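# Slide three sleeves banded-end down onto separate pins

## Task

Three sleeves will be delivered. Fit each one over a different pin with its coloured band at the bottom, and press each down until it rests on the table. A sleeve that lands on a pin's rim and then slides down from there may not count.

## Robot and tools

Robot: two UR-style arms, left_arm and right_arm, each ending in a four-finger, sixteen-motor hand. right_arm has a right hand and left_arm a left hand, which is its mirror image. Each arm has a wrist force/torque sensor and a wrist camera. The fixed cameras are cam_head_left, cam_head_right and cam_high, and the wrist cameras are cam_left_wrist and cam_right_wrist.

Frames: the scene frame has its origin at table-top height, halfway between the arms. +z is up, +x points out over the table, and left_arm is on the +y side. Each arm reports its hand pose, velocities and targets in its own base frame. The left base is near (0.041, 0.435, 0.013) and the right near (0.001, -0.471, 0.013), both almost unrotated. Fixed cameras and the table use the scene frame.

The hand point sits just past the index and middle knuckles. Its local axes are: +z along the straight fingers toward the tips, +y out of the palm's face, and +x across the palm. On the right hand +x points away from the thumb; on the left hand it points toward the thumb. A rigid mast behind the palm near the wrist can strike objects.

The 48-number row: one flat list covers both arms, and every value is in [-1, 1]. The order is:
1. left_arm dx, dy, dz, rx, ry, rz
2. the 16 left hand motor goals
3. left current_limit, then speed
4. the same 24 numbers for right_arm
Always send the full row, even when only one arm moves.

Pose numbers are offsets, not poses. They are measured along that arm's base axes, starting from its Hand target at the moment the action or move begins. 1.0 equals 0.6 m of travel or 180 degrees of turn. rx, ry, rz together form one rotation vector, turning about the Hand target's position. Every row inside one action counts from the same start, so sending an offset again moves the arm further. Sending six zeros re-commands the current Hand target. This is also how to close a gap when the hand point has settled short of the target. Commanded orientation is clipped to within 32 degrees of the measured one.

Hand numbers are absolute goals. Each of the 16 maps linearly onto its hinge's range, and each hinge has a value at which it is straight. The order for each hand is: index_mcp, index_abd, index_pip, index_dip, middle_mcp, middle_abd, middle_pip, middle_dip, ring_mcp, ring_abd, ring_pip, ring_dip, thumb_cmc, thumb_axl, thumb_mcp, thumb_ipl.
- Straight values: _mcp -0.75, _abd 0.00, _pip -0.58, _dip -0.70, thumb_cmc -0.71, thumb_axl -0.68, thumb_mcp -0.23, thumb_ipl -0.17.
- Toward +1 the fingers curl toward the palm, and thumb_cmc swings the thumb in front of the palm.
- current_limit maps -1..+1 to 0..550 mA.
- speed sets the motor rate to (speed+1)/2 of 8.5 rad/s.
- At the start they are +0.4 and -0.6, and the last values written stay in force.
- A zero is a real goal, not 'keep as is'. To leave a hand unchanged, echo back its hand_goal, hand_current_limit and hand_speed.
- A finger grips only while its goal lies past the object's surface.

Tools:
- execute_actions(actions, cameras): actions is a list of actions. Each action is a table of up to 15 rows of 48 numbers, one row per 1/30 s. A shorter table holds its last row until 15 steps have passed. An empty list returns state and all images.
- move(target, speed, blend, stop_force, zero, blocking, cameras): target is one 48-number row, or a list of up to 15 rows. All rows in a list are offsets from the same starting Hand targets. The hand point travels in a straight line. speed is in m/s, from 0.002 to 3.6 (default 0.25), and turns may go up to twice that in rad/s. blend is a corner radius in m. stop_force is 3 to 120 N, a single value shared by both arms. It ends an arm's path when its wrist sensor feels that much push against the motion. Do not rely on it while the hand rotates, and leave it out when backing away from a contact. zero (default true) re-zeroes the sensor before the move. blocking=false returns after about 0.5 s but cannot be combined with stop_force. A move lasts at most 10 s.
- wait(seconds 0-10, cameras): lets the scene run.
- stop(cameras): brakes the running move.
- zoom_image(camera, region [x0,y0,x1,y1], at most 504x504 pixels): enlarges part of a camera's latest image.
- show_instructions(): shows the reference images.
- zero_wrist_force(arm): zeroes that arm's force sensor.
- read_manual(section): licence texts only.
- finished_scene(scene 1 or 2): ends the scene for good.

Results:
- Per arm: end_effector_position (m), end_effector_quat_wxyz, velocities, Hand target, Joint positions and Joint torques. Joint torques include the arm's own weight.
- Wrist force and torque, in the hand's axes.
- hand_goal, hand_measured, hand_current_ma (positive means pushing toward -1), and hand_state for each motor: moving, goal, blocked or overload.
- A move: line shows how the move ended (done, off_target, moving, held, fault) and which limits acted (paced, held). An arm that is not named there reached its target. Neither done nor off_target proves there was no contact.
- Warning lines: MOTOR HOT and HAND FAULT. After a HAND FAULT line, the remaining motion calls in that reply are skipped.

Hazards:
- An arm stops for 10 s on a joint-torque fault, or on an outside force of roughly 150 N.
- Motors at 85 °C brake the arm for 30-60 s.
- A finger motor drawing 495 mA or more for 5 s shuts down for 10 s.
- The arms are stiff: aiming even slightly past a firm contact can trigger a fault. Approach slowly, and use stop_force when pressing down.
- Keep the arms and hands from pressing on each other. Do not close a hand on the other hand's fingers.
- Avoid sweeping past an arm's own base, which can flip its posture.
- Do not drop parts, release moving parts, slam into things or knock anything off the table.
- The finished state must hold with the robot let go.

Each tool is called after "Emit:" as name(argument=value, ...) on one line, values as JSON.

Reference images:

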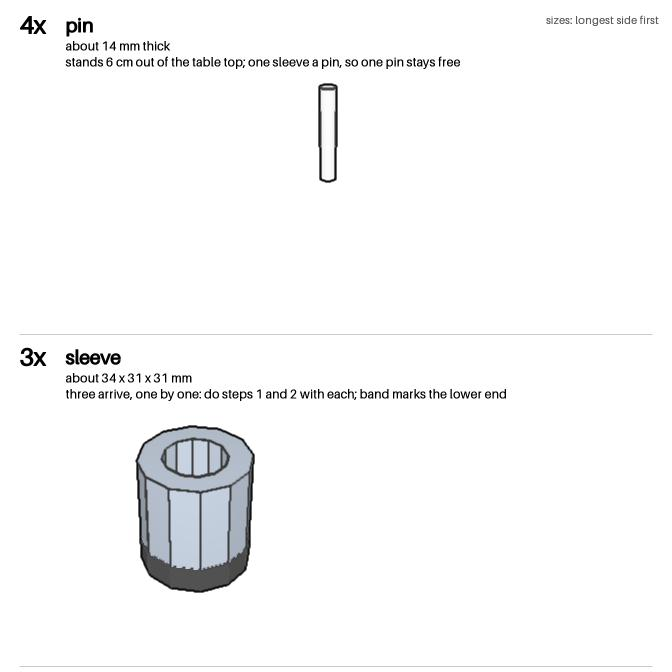

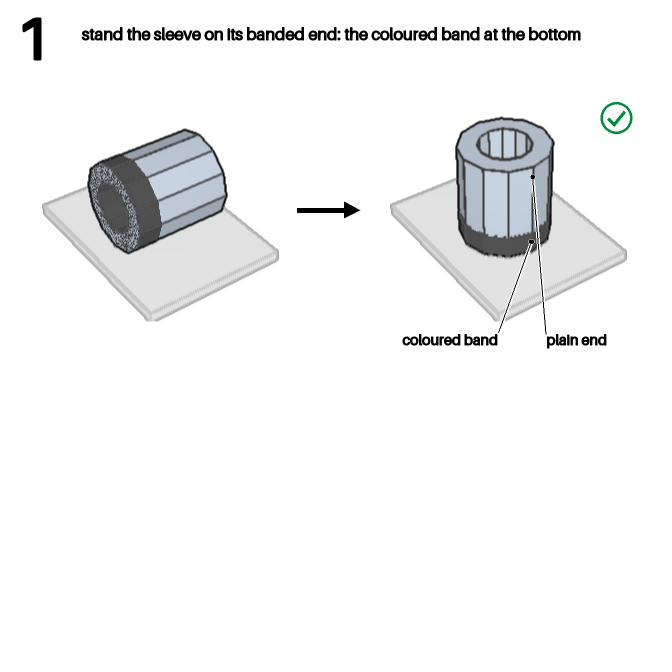

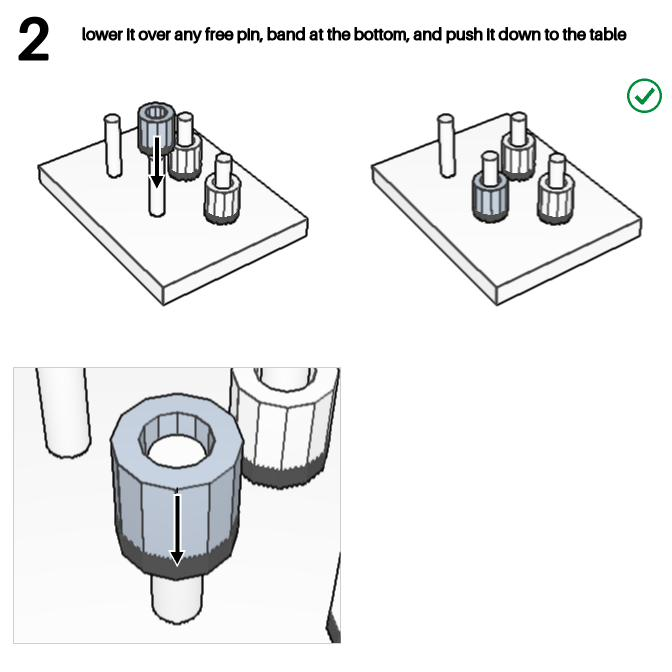

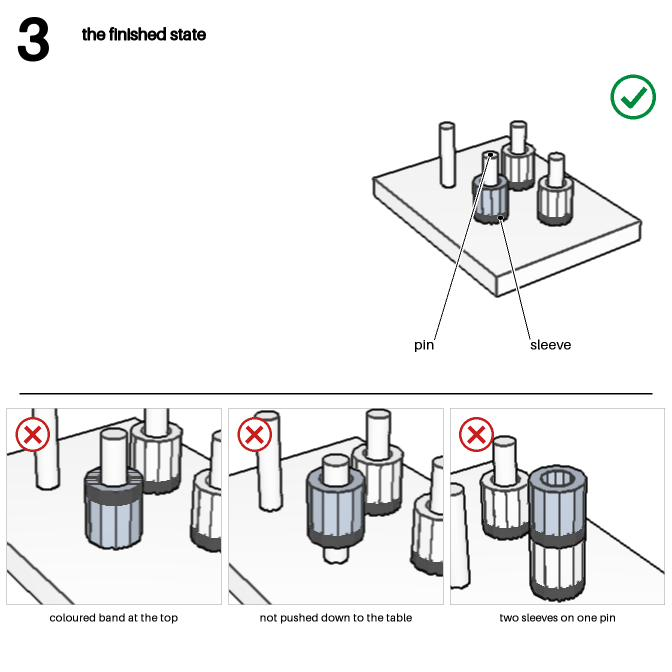

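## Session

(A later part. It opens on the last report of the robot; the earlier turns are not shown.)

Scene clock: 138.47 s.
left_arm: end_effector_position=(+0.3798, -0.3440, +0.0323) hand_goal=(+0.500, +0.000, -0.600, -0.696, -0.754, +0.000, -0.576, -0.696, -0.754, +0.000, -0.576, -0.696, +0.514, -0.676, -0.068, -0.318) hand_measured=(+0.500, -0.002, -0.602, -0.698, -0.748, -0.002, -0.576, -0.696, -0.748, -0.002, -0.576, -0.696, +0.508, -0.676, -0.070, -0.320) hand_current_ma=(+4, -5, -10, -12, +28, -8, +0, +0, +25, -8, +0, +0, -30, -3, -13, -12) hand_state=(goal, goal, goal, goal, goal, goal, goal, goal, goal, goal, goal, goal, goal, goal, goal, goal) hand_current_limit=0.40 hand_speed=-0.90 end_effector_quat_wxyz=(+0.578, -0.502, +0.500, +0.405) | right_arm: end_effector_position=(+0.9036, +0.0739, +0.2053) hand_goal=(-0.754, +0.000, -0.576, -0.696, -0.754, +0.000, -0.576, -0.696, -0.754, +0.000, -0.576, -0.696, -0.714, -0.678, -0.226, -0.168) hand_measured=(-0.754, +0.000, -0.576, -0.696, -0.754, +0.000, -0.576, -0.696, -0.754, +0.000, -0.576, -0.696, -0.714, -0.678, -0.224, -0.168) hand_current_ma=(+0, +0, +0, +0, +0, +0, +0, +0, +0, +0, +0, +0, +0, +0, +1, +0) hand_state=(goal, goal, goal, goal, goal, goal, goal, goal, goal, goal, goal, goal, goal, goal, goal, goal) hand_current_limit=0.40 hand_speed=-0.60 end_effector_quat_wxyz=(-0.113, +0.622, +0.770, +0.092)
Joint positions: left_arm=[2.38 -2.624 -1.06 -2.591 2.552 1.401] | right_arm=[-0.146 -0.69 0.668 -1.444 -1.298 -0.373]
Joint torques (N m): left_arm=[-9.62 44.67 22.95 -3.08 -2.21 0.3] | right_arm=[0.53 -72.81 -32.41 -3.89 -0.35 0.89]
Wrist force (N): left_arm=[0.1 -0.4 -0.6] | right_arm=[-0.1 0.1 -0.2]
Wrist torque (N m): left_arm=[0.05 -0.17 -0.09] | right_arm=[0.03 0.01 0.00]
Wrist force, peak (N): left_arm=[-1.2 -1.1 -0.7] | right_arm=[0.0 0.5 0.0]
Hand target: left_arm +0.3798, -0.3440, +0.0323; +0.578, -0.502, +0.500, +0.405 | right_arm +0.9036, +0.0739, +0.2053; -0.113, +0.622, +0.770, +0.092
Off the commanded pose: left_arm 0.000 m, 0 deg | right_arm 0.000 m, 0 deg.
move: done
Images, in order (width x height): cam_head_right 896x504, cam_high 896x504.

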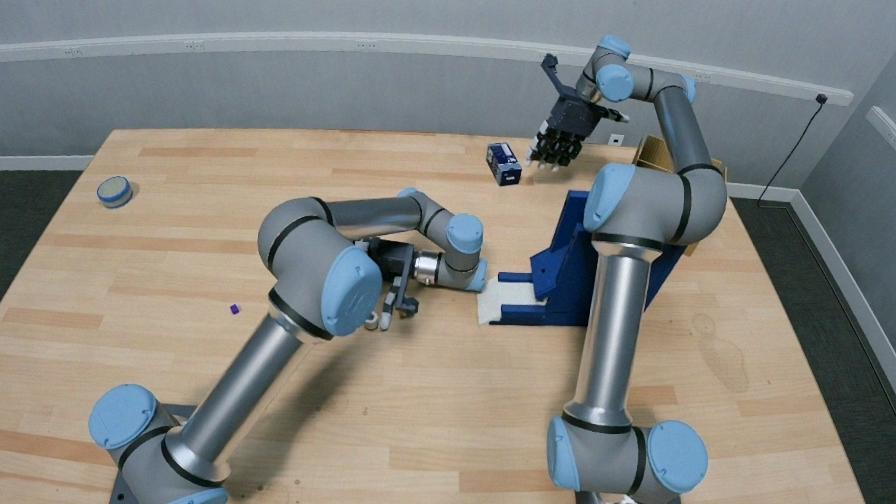

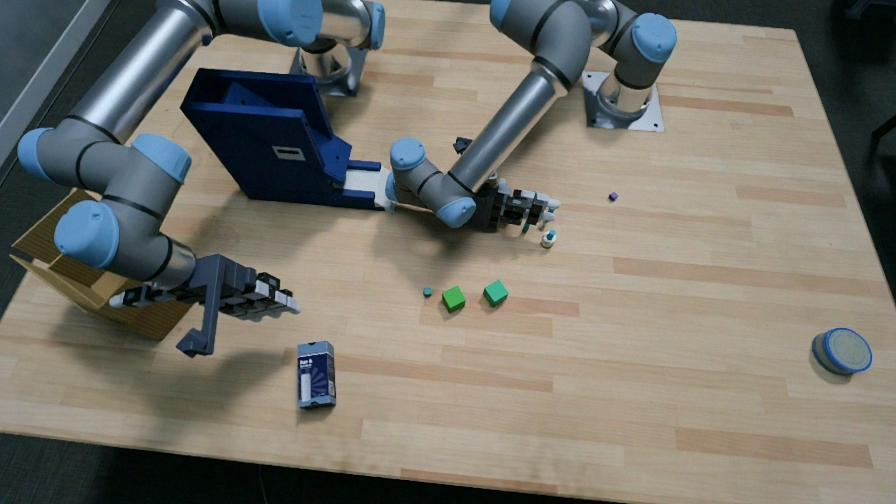

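Emit:
move(target=[[0,0,0.1667,0,0,0,0.5,0,-0.6,-0.6957,-0.754,0,-0.576,-0.696,-0.754,0,-0.576,-0.696,0.5143,-0.6766,-0.0674,-0.3189,0.4,-0.85,0,0,0,0,0,0,-0.754,0,-0.576,-0.696,-0.754,0,-0.576,-0.696,-0.754,0,-0.576,-0.696,-0.714,-0.678,-0.226,-0.168,0.4,-0.6],[-0.023,0.052,0.288,-0.0561,-0.3288,0,0.5,0,-0.6,-0.6957,-0.754,0,-0.576,-0.696,-0.754,0,-0.576,-0.696,0.5143,-0.6766,-0.0674,-0.3189,0.4,-0.85,0,0,0,0,0,0,-0.754,0,-0.576,-0.696,-0.754,0,-0.576,-0.696,-0.754,0,-0.576,-0.696,-0.714,-0.678,-0.226,-0.168,0.4,-0.6],[-0.1587,-0.117,0.163,0.3312,-0.2366,0.634,0.3425,0,-0.4307,-0.6957,-0.754,0,-0.576,-0.696,-0.754,0,-0.576,-0.696,0.5143,-0.6766,-0.0674,-0.3189,0.4,-0.6,0,0,0,0,0,0,-0.754,0,-0.576,-0.696,-0.754,0,-0.576,-0.696,-0.754,0,-0.576,-0.696,-0.714,-0.678,-0.226,-0.168,0.4,-0.6]], speed=[0.2,0.35,0.4], blend=[0.03,0.03,0], cameras=["cam_head_right","cam_head_left","cam_high"])

Emit:
zoom_image(camera="cam_high", region=[420, 130, 540, 210])

Emit:
zoom_image(camera="cam_head_right", region=[330, 260, 430, 360])

Scene clock: 145.20 s.
left_arm: end_effector_position=(+0.2846, -0.4142, +0.1301) hand_goal=(+0.342, +0.000, -0.430, -0.696, -0.754, +0.000, -0.576, -0.696, -0.754, +0.000, -0.576, -0.696, +0.514, -0.676, -0.068, -0.318) hand_measured=(+0.348, -0.002, -0.432, -0.698, -0.746, -0.002, -0.576, -0.696, -0.748, -0.002, -0.576, -0.696, +0.506, -0.676, -0.070, -0.320) hand_current_ma=(+32, -8, -10, -12, +35, -8, +0, +0, +32, -8, +0, +0, -32, -3, -13, -11) hand_state=(goal, goal, goal, goal, goal, goal, goal, goal, goal, goal, goal, goal, goal, goal, goal, goal) hand_current_limit=0.40 hand_speed=-0.60 end_effector_quat_wxyz=(+0.253, -0.462, -0.535, +0.660) | right_arm: end_effector_position=(+0.9036, +0.0739, +0.2053) hand_goal=(-0.754, +0.000, -0.576, -0.696, -0.754, +0.000, -0.576, -0.696, -0.754, +0.000, -0.576, -0.696, -0.714, -0.678, -0.226, -0.168) hand_measured=(-0.754, +0.000, -0.576, -0.696, -0.754, +0.000, -0.576, -0.696, -0.754, +0.000, -0.576, -0.696, -0.714, -0.678, -0.224, -0.168) hand_current_ma=(+0, +0, +0, +0, +0, +0, +0, +0, +0, +0, +0, +0, +0, +0, +1, +0) hand_state=(goal, goal, goal, goal, goal, goal, goal, goal, goal, goal, goal, goal, goal, goal, goal, goal) hand_current_limit=0.40 hand_speed=-0.60 end_effector_quat_wxyz=(-0.113, +0.622, +0.770, +0.092)
Joint positions: left_arm=[2.825 -2.116 -1.587 -2.581 0.76 0.347] | right_arm=[-0.146 -0.69 0.668 -1.444 -1.298 -0.373]
Joint torques (N m): left_arm=[10.35 43.75 7.32 0.49 -2.11 -2.79] | right_arm=[0.63 -72.84 -31.78 -3.72 -0.36 0.9]
Wrist force (N): left_arm=[1.2 -0.3 -0.2] | right_arm=[0.1 0.3 0.0]
Wrist torque (N m): left_arm=[0.11 -0.16 0.03] | right_arm=[0.04 -0.02 0.02]
Wrist force, peak (N): left_arm=[1.9 -0.3 -0.3] | right_arm=[-0.1 0.6 0.0]
Hand target: left_arm +0.2846, -0.4142, +0.1301; +0.253, -0.462, -0.535, +0.660 | right_arm +0.9036, +0.0739, +0.2053; -0.113, +0.622, +0.770, +0.092
Off the commanded pose: left_arm 0.000 m, 0 deg | right_arm 0.000 m, 0 deg.
move: done
Images, in order (width x height): cam_head_left 896x504, cam_head_right 896x504, cam_high 896x504.

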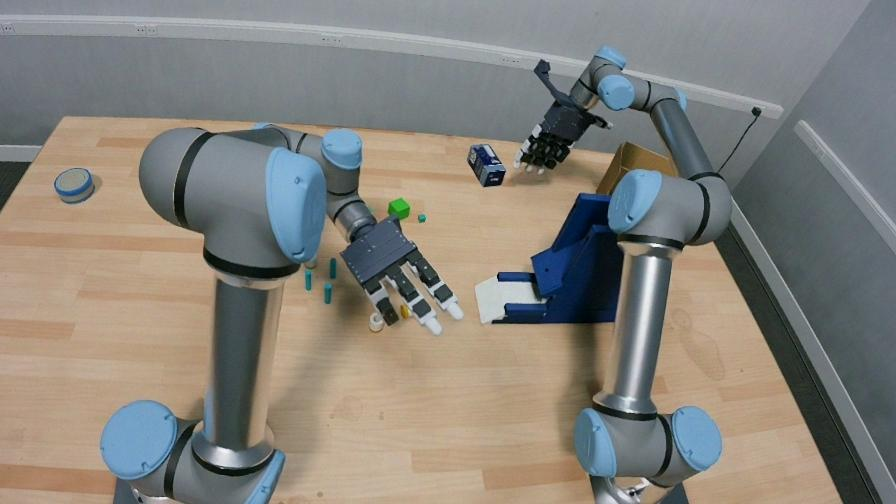

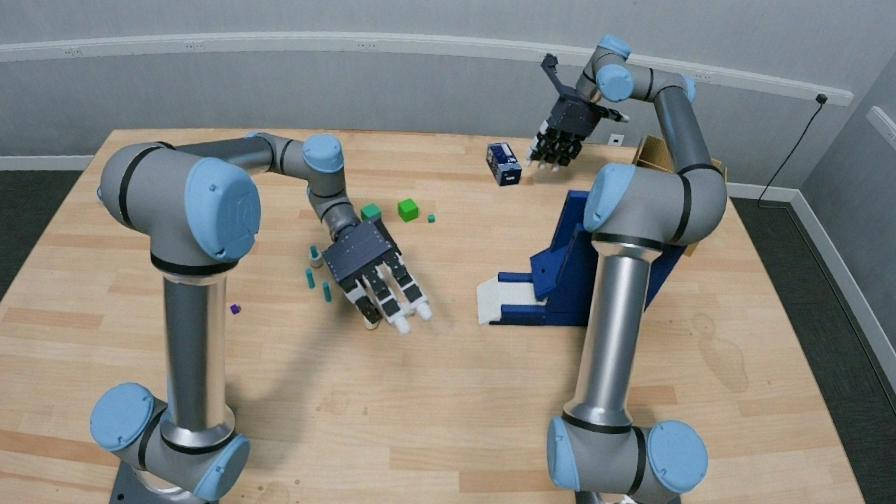

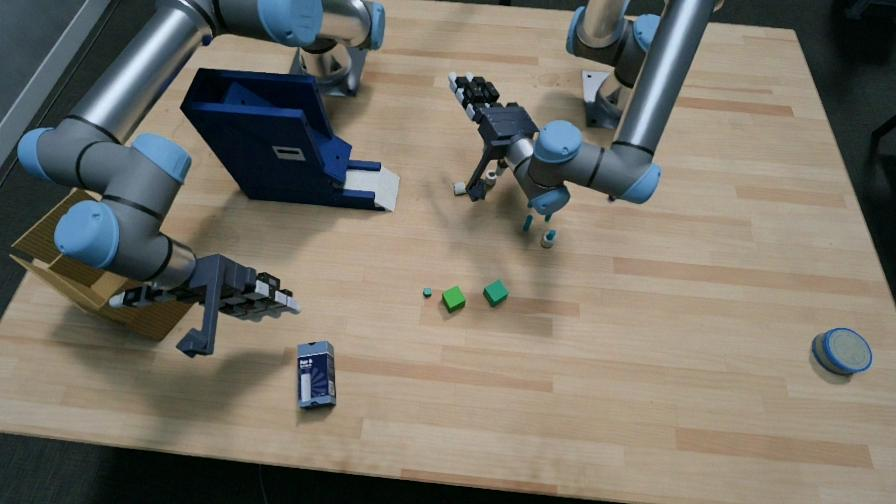

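Scaled by 4.200 from the camera's 896x504 image, which has a finer 1280x720 frame.

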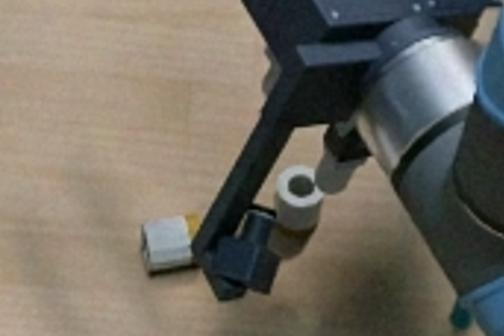

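Scaled by 5.040 from the camera's 896x504 image, which has a finer 1280x720 frame.

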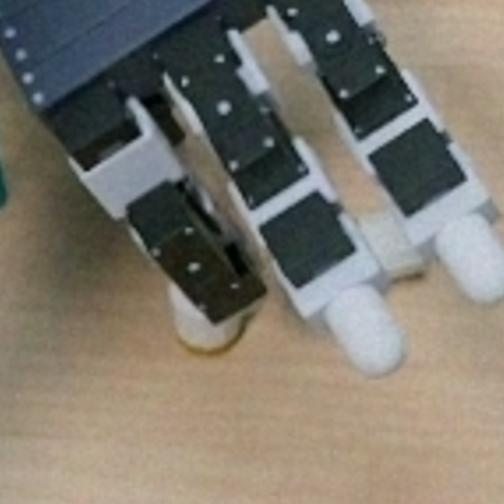

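Emit:
move(target=[0,0,-0.05,0,0,0,0.3425,0,-0.4307,-0.6957,-0.754,0,-0.576,-0.696,-0.754,0,-0.576,-0.696,0.5143,-0.6766,-0.0674,-0.3189,0.4,-0.6,0,0,0,0,0,0,-0.754,0,-0.576,-0.696,-0.754,0,-0.576,-0.696,-0.754,0,-0.576,-0.696,-0.714,-0.678,-0.226,-0.168,0.4,-0.6], speed=0.12, cameras=["cam_head_right","cam_head_left","cam_high"])

Emit:
zoom_image(camera="cam_high", region=[440, 140, 540, 220])

Emit:
zoom_image(camera="cam_head_left", region=[330, 260, 430, 360])

Scene clock: 152.50 s.
left_arm: end_effector_position=(+0.2846, -0.4142, +0.1001) hand_goal=(+0.342, +0.000, -0.430, -0.696, -0.754, +0.000, -0.576, -0.696, -0.754, +0.000, -0.576, -0.696, +0.514, -0.676, -0.068, -0.318) hand_measured=(+0.348, -0.002, -0.432, -0.698, -0.746, -0.002, -0.576, -0.696, -0.748, -0.002, -0.576, -0.696, +0.506, -0.676, -0.070, -0.320) hand_current_ma=(+32, -8, -10, -12, +36, -8, +0, +0, +32, -8, +0, +0, -32, -3, -13, -11) hand_state=(goal, goal, goal, goal, goal, goal, goal, goal, goal, goal, goal, goal, goal, goal, goal, goal) hand_current_limit=0.40 hand_speed=-0.60 end_effector_quat_wxyz=(+0.253, -0.462, -0.535, +0.660) | right_arm: end_effector_position=(+0.9036, +0.0739, +0.2053) hand_goal=(-0.754, +0.000, -0.576, -0.696, -0.754, +0.000, -0.576, -0.696, -0.754, +0.000, -0.576, -0.696, -0.714, -0.678, -0.226, -0.168) hand_measured=(-0.754, +0.000, -0.576, -0.696, -0.754, +0.000, -0.576, -0.696, -0.754, +0.000, -0.576, -0.696, -0.714, -0.678, -0.224, -0.168) hand_current_ma=(+0, +0, +0, +0, +0, +0, +0, +0, +0, +0, +0, +0, +0, +0, +1, +0) hand_state=(goal, goal, goal, goal, goal, goal, goal, goal, goal, goal, goal, goal, goal, goal, goal, goal) hand_current_limit=0.40 hand_speed=-0.60 end_effector_quat_wxyz=(-0.113, +0.622, +0.770, +0.092)
Joint positions: left_arm=[2.825 -2.155 -1.612 -2.516 0.76 0.347] | right_arm=[-0.146 -0.69 0.668 -1.444 -1.298 -0.373]
Joint torques (N m): left_arm=[5.95 30.45 7.69 0.54 -0.09 1.26] | right_arm=[0.67 -72.47 -32.49 -3.77 -0.46 0.92]
Wrist force (N): left_arm=[1.3 0.1 -0.1] | right_arm=[0.1 0.3 -0.1]
Wrist torque (N m): left_arm=[0.15 -0.19 0.03] | right_arm=[0.05 -0.01 0.01]
Wrist force, peak (N): left_arm=[1.5 0.9 -0.4] | right_arm=[0.1 0.6 0.1]
Hand target: left_arm +0.2846, -0.4142, +0.1001; +0.253, -0.462, -0.535, +0.660 | right_arm +0.9036, +0.0739, +0.2053; -0.113, +0.622, +0.770, +0.092
Off the commanded pose: left_arm 0.000 m, 0 deg | right_arm 0.000 m, 0 deg.
move: done
Images, in order (width x height): cam_head_left 896x504, cam_head_right 896x504, cam_high 896x504.

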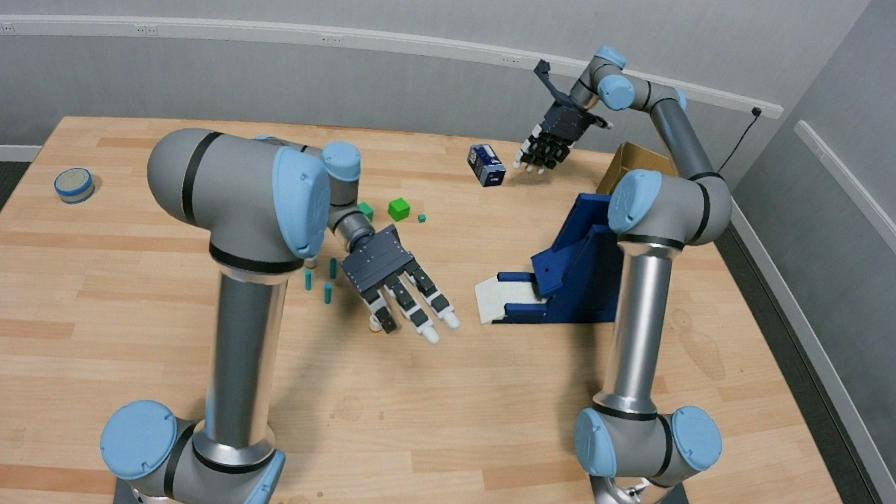

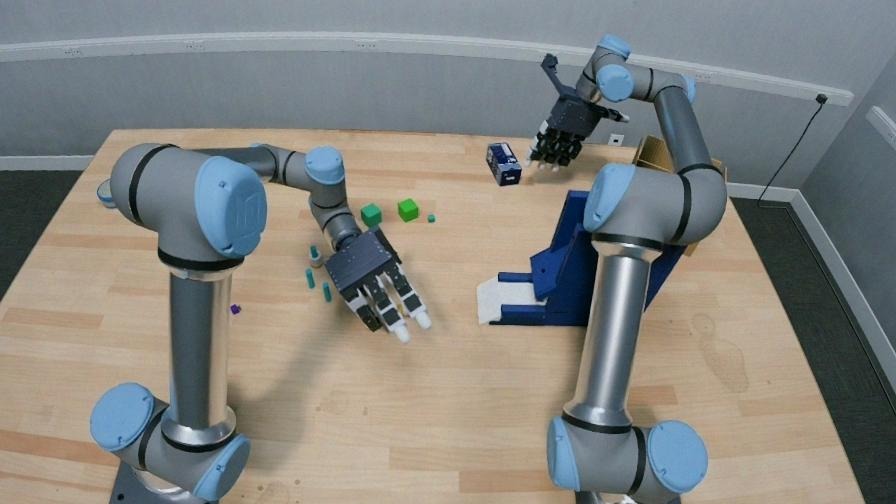

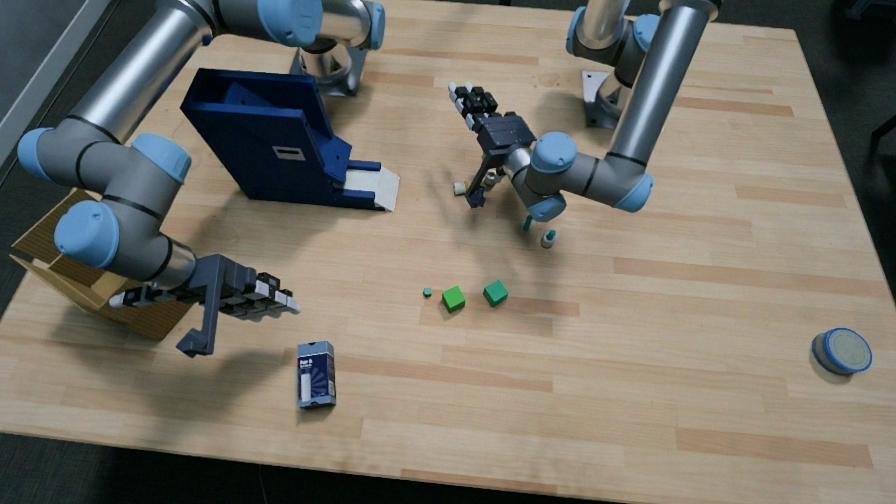

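Scaled by 5.040 from the camera's 896x504 image, which has a finer 1280x720 frame.

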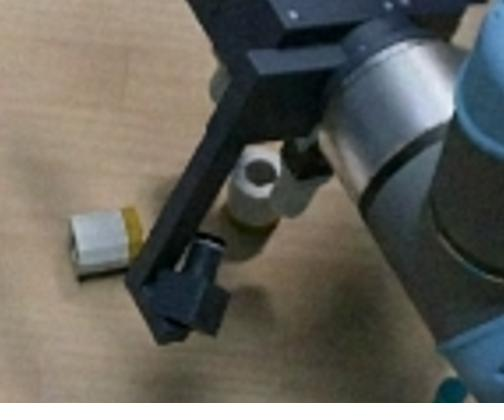

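Scaled by 5.040 from the camera's 896x504 image, which has a finer 1280x720 frame.

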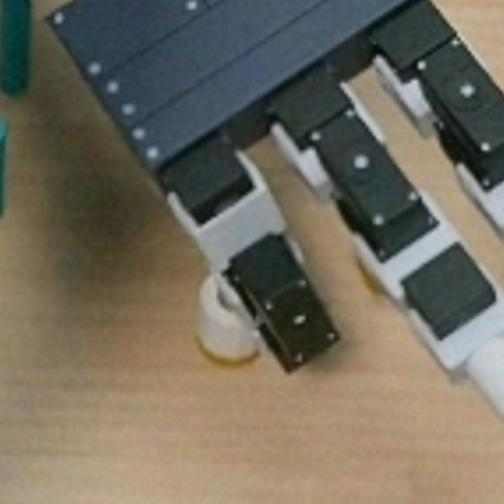

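Emit:
move(target=[0,0,-0.0627,0,0,0,0.3425,0,-0.4307,-0.6957,-0.754,0,-0.576,-0.696,-0.754,0,-0.576,-0.696,0.5143,-0.6766,-0.0674,-0.3189,0.4,-0.6,0,0,0,0,0,0,-0.754,0,-0.576,-0.696,-0.754,0,-0.576,-0.696,-0.754,0,-0.576,-0.696,-0.714,-0.678,-0.226,-0.168,0.4,-0.6], speed=0.05, stop_force=4)

Emit:
move(target=[[0,0,0,0,0,0,0.781,0,-0.781,-0.6957,-0.754,0,-0.576,-0.696,-0.754,0,-0.576,-0.696,0.5143,-0.6766,-0.0674,-0.3189,0.4,-0.85,0,0,0,0,0,0,-0.754,0,-0.576,-0.696,-0.754,0,-0.576,-0.696,-0.754,0,-0.576,-0.696,-0.714,-0.678,-0.226,-0.168,0.4,-0.6]], speed=0.05, cameras=["cam_head_right","cam_head_left","cam_high"])

Emit:
zoom_image(camera="cam_high", region=[440, 140, 540, 220])

Emit:
zoom_image(camera="cam_head_left", region=[330, 260, 430, 360])

Scene clock: 154.63 s.
left_arm: end_effector_position=(+0.2846, -0.4142, +0.0624) hand_goal=(+0.342, +0.000, -0.430, -0.696, -0.754, +0.000, -0.576, -0.696, -0.754, +0.000, -0.576, -0.696, +0.514, -0.676, -0.068, -0.318) hand_measured=(+0.348, -0.002, -0.432, -0.698, -0.746, -0.002, -0.576, -0.696, -0.748, -0.002, -0.576, -0.696, +0.506, -0.676, -0.070, -0.320) hand_current_ma=(+32, -8, -10, -12, +36, -8, +0, +0, +32, -8, +0, +0, -32, -3, -13, -11) hand_state=(goal, goal, goal, goal, goal, goal, goal, goal, goal, goal, goal, goal, goal, goal, goal, goal) hand_current_limit=0.40 hand_speed=-0.60 end_effector_quat_wxyz=(+0.253, -0.462, -0.535, +0.660) | right_arm: end_effector_position=(+0.9036, +0.0739, +0.2053) hand_goal=(-0.754, +0.000, -0.576, -0.696, -0.754, +0.000, -0.576, -0.696, -0.754, +0.000, -0.576, -0.696, -0.714, -0.678, -0.226, -0.168) hand_measured=(-0.754, +0.000, -0.576, -0.696, -0.754, +0.000, -0.576, -0.696, -0.754, +0.000, -0.576, -0.696, -0.714, -0.678, -0.224, -0.168) hand_current_ma=(+0, +0, +0, +0, +0, +0, +0, +0, +0, +0, +0, +0, +0, +0, +1, +0) hand_state=(goal, goal, goal, goal, goal, goal, goal, goal, goal, goal, goal, goal, goal, goal, goal, goal) hand_current_limit=0.40 hand_speed=-0.60 end_effector_quat_wxyz=(-0.113, +0.622, +0.770, +0.092)
Joint positions: left_arm=[2.825 -2.21 -1.636 -2.438 0.76 0.347] | right_arm=[-0.146 -0.69 0.668 -1.444 -1.298 -0.373]
Joint torques (N m): left_arm=[-5.47 32.13 6.36 0.41 0.05 -1.88] | right_arm=[0.53 -72.36 -32.34 -3.84 -0.49 0.92]
Wrist force (N): left_arm=[1.0 0.5 -0.3] | right_arm=[0.2 0.1 0.1]
Wrist torque (N m): left_arm=[0.19 -0.17 0.00] | right_arm=[0.01 -0.02 0.02]
Wrist force, peak (N): left_arm=[1.6 0.6 -0.6] | right_arm=[-0.2 0.1 0.5]
Hand target: left_arm +0.2846, -0.4142, +0.0624; +0.253, -0.462, -0.535, +0.660 | right_arm +0.9036, +0.0739, +0.2053; -0.113, +0.622, +0.770, +0.092
Off the commanded pose: left_arm 0.000 m, 0 deg | right_arm 0.000 m, 0 deg.
move: done

Scene clock: 155.70 s.
left_arm: end_effector_position=(+0.2846, -0.4142, +0.0624) hand_goal=(+0.780, +0.000, -0.782, -0.696, -0.754, +0.000, -0.576, -0.696, -0.754, +0.000, -0.576, -0.696, +0.514, -0.676, -0.068, -0.318) hand_measured=(+0.686, -0.002, -0.800, -0.706, -0.746, -0.002, -0.576, -0.696, -0.748, -0.002, -0.576, -0.696, +0.508, -0.676, -0.082, -0.322) hand_current_ma=(-385, -8, -84, -43, +36, -8, +0, +0, +32, -8, +0, +0, -27, -3, -78, -26) hand_state=(blocked, goal, goal, goal, goal, goal, goal, goal, goal, goal, goal, goal, goal, goal, goal, goal) hand_current_limit=0.40 hand_speed=-0.85 end_effector_quat_wxyz=(+0.253, -0.462, -0.535, +0.660) | right_arm: end_effector_position=(+0.9036, +0.0739, +0.2053) hand_goal=(-0.754, +0.000, -0.576, -0.696, -0.754, +0.000, -0.576, -0.696, -0.754, +0.000, -0.576, -0.696, -0.714, -0.678, -0.226, -0.168) hand_measured=(-0.754, +0.000, -0.576, -0.696, -0.754, +0.000, -0.576, -0.696, -0.754, +0.000, -0.576, -0.696, -0.714, -0.678, -0.224, -0.168) hand_current_ma=(+0, +0, +0, +0, +0, +0, +0, +0, +0, +0, +0, +0, +0, +0, +1, +0) hand_state=(goal, goal, goal, goal, goal, goal, goal, goal, goal, goal, goal, goal, goal, goal, goal, goal) hand_current_limit=0.40 hand_speed=-0.60 end_effector_quat_wxyz=(-0.113, +0.622, +0.770, +0.092)
Joint positions: left_arm=[2.825 -2.21 -1.636 -2.438 0.76 0.347] | right_arm=[-0.146 -0.69 0.668 -1.444 -1.298 -0.373]
Joint torques (N m): left_arm=[-7.65 31.09 5.59 0.43 -1.8 -2.7] | right_arm=[1.02 -72.49 -32.62 -3.78 -0.54 0.97]
Wrist force (N): left_arm=[0.7 0.0 -0.2] | right_arm=[-0.1 0.1 0.0]
Wrist torque (N m): left_arm=[0.17 -0.14 -0.02] | right_arm=[0.01 0.02 -0.01]
Wrist force, peak (N): left_arm=[1.5 0.0 -0.3] | right_arm=[-0.1 0.5 0.0]
Hand target: left_arm +0.2846, -0.4142, +0.0624; +0.253, -0.462, -0.535, +0.660 | right_arm +0.9036, +0.0739, +0.2053; -0.113, +0.622, +0.770, +0.092
Off the commanded pose: left_arm 0.000 m, 0 deg | right_arm 0.000 m, 0 deg.
move: done
Images, in order (width x height): cam_head_left 896x504, cam_head_right 896x504, cam_high 896x504.

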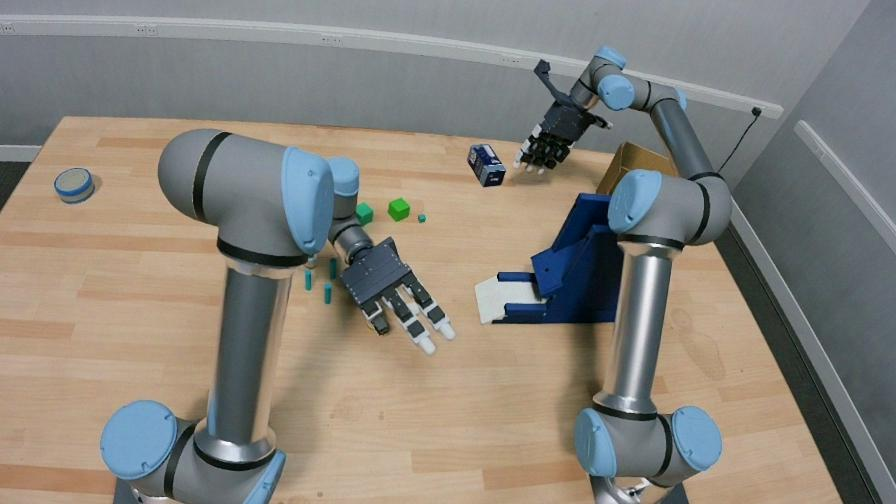

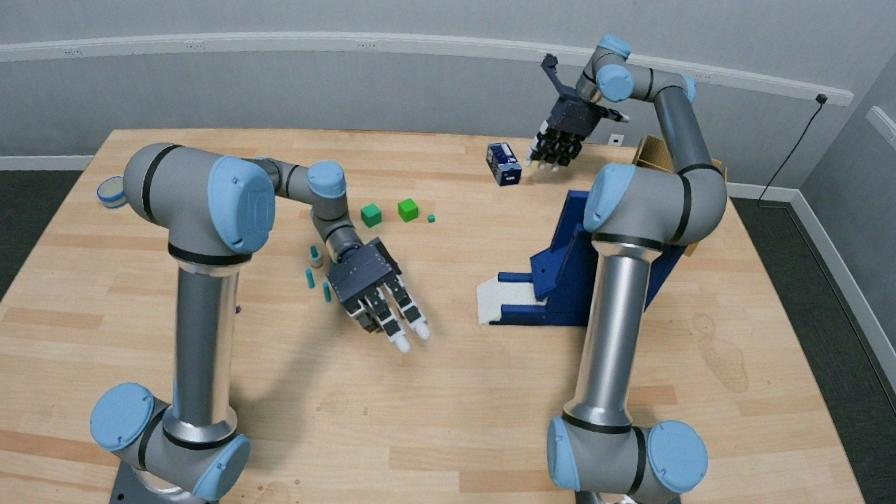

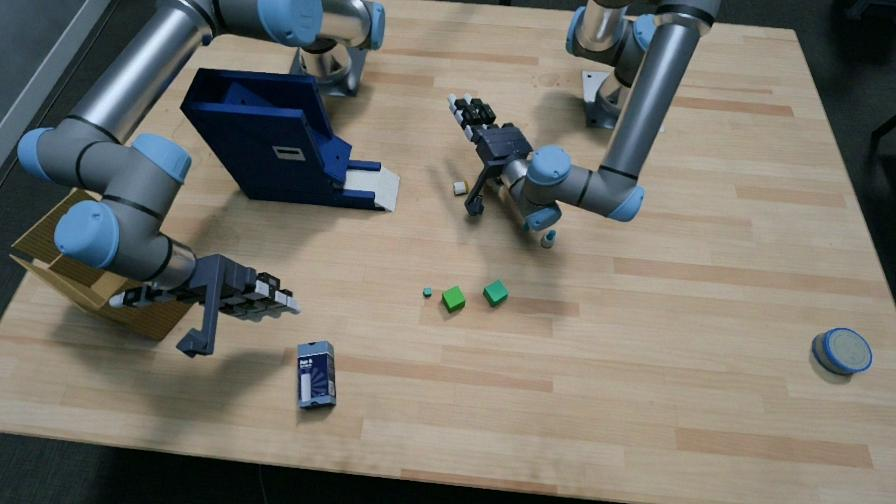

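Scaled by 5.040 from the camera's 896x504 image, which has a finer 1280x720 frame.

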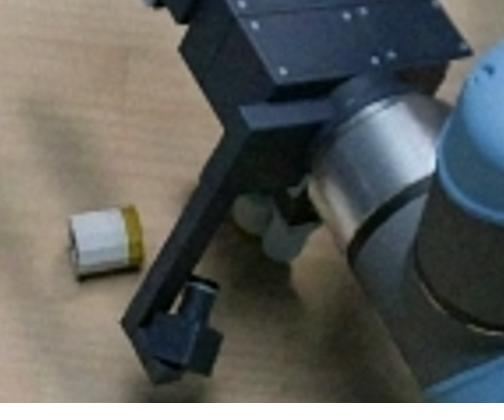

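Scaled by 5.040 from the camera's 896x504 image, which has a finer 1280x720 frame.

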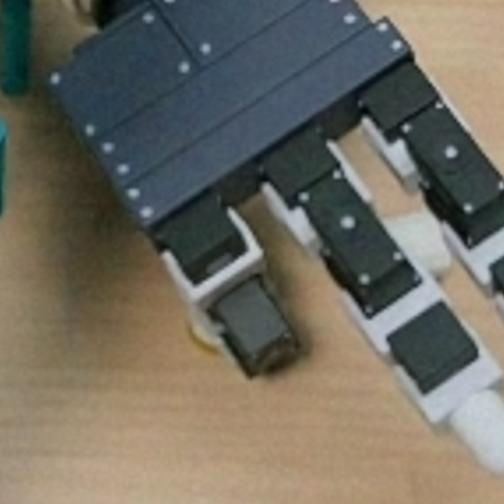

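Emit:
move(target=[[0,0,0.1627,0,0,0,0.781,0,-0.781,-0.6957,-0.754,0,-0.576,-0.696,-0.754,0,-0.576,-0.696,0.5143,-0.6766,-0.0674,-0.3189,0.4,-0.85,0,0,0,0,0,0,-0.754,0,-0.576,-0.696,-0.754,0,-0.576,-0.696,-0.754,0,-0.576,-0.696,-0.714,-0.678,-0.226,-0.168,0.4,-0.6],[0.2708,0.1098,0.1627,0,0,0.2333,0.781,0,-0.781,-0.6957,-0.754,0,-0.576,-0.696,-0.754,0,-0.576,-0.696,0.5143,-0.6766,-0.0674,-0.3189,0.4,-0.85,0,0,0,0,0,0,-0.754,0,-0.576,-0.696,-0.754,0,-0.576,-0.696,-0.754,0,-0.576,-0.696,-0.714,-0.678,-0.226,-0.168,0.4,-0.6]], speed=[0.12,0.25], blend=[0.02,0], cameras=["cam_head_right","cam_head_left","cam_high"])

Emit:
zoom_image(camera="cam_high", region=[490, 170, 590, 270])

Emit:
zoom_image(camera="cam_head_right", region=[290, 210, 370, 290])

Emit:
zoom_image(camera="cam_head_left", region=[290, 210, 370, 290])

Scene clock: 160.17 s.
left_arm: end_effector_position=(+0.4470, -0.3484, +0.1601) hand_goal=(+0.780, +0.000, -0.782, -0.696, -0.754, +0.000, -0.576, -0.696, -0.754, +0.000, -0.576, -0.696, +0.514, -0.676, -0.068, -0.318) hand_measured=(+0.688, -0.002, -0.800, -0.706, -0.746, -0.002, -0.576, -0.696, -0.746, -0.002, -0.576, -0.696, +0.508, -0.676, -0.084, -0.324) hand_current_ma=(-385, -8, -84, -44, +38, -8, +0, +0, +34, -8, +0, +0, -27, -3, -89, -30) hand_state=(blocked, goal, goal, goal, goal, goal, goal, goal, goal, goal, goal, goal, goal, goal, goal, goal) hand_current_limit=0.40 hand_speed=-0.85 end_effector_quat_wxyz=(+0.001, +0.239, +0.665, -0.707) | right_arm: end_effector_position=(+0.9036, +0.0739, +0.2053) hand_goal=(-0.754, +0.000, -0.576, -0.696, -0.754, +0.000, -0.576, -0.696, -0.754, +0.000, -0.576, -0.696, -0.714, -0.678, -0.226, -0.168) hand_measured=(-0.754, +0.000, -0.576, -0.696, -0.754, +0.000, -0.576, -0.696, -0.754, +0.000, -0.576, -0.696, -0.714, -0.678, -0.224, -0.168) hand_current_ma=(+0, +0, +0, +0, +0, +0, +0, +0, +0, +0, +0, +0, +0, +0, +1, +0) hand_state=(goal, goal, goal, goal, goal, goal, goal, goal, goal, goal, goal, goal, goal, goal, goal, goal) hand_current_limit=0.40 hand_speed=-0.60 end_effector_quat_wxyz=(-0.113, +0.622, +0.770, +0.092)
Joint positions: left_arm=[3.149 -2.007 -1.671 -2.606 0.351 0.347] | right_arm=[-0.146 -0.69 0.668 -1.444 -1.298 -0.373]
Joint torques (N m): left_arm=[9.72 40.62 7.81 1.29 -2.12 -2.81] | right_arm=[1.36 -72.47 -32 -3.72 -0.49 0.97]
Wrist force (N): left_arm=[1.1 0.7 -0.3] | right_arm=[-0.1 0.3 -0.1]
Wrist torque (N m): left_arm=[0.25 -0.15 -0.03] | right_arm=[0.04 0.02 0.00]
Wrist force, peak (N): left_arm=[1.6 1.5 -0.1] | right_arm=[0.3 0.5 -0.2]
Hand target: left_arm +0.4470, -0.3484, +0.1601; +0.001, +0.239, +0.665, -0.707 | right_arm +0.9036, +0.0739, +0.2053; -0.113, +0.622, +0.770, +0.092
Off the commanded pose: left_arm 0.000 m, 0 deg | right_arm 0.000 m, 0 deg.
move: done
Images, in order (width x height): cam_head_left 896x504, cam_head_right 896x504, cam_high 896x504.

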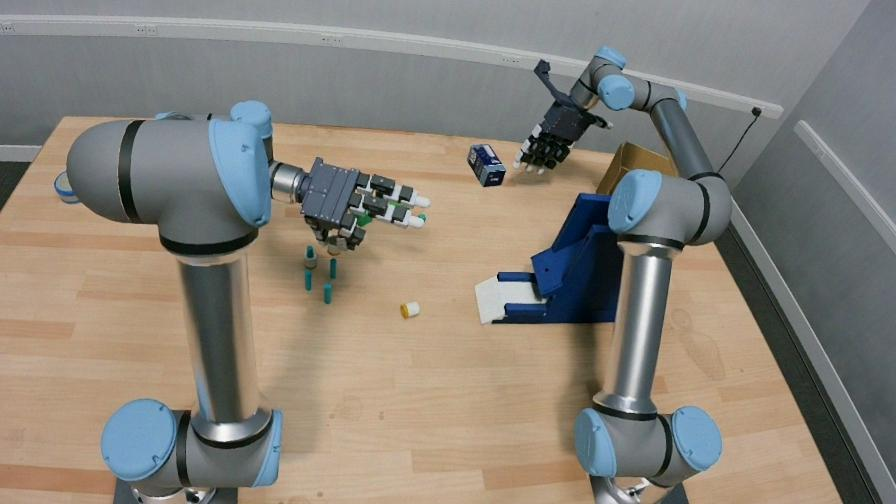

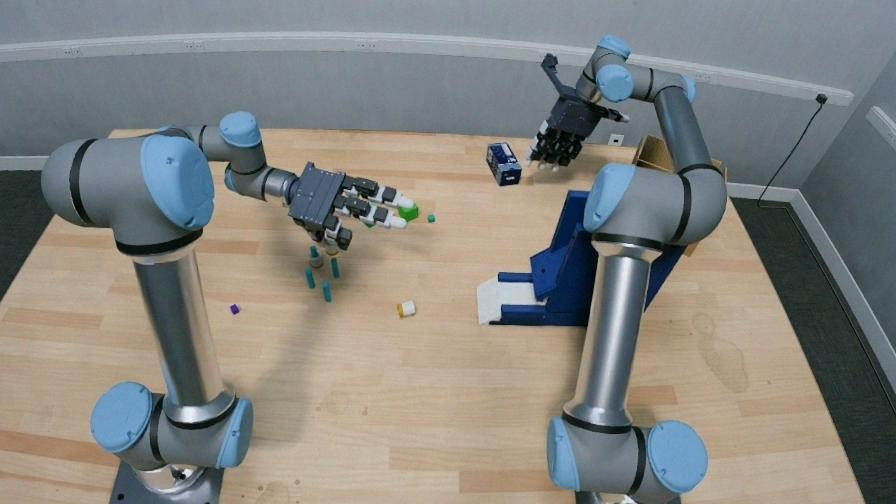

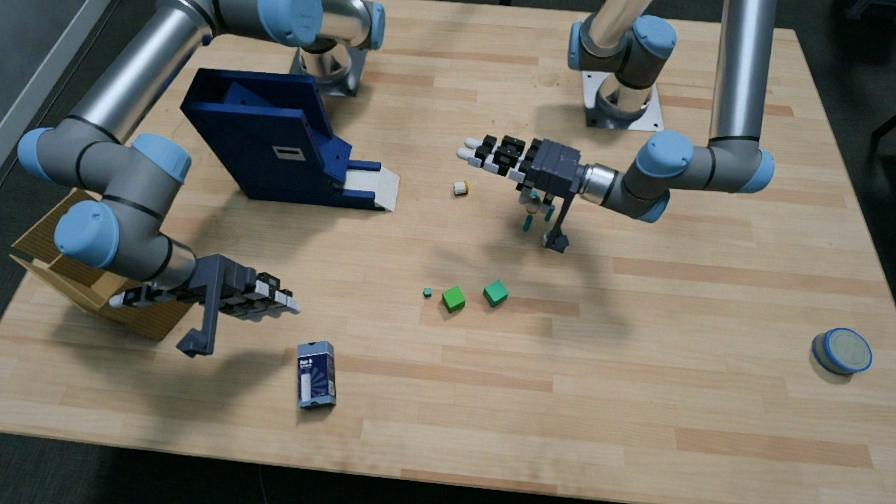

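Scaled by 5.040 from the camera's 896x504 image, which has a finer 1280x720 frame.

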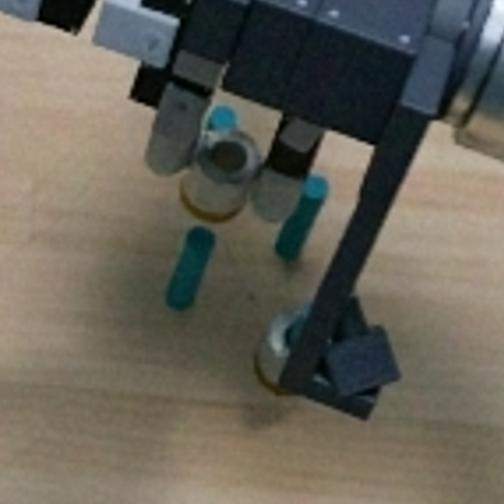

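Scaled by 6.300 from the camera's 896x504 image, which has a finer 1280x720 frame.

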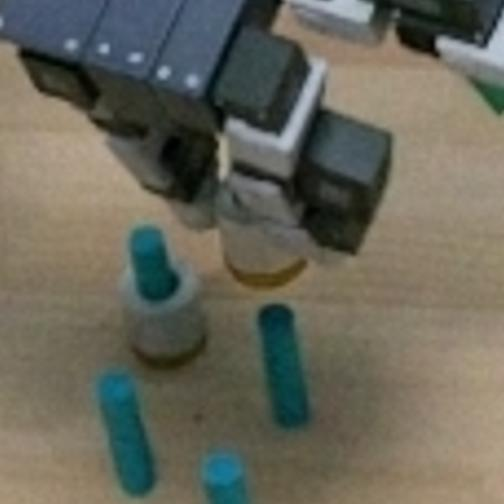

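Scaled by 6.300 from the camera's 896x504 image, which has a finer 1280x720 frame.

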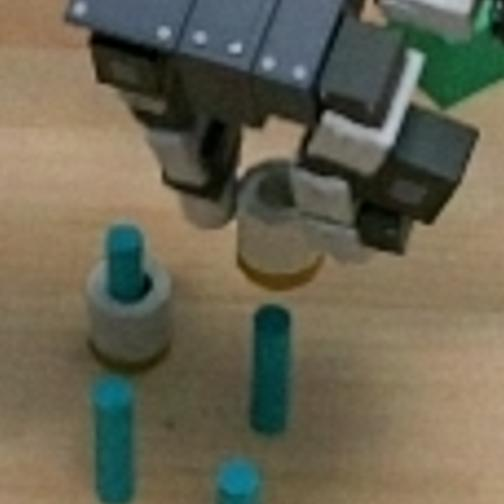

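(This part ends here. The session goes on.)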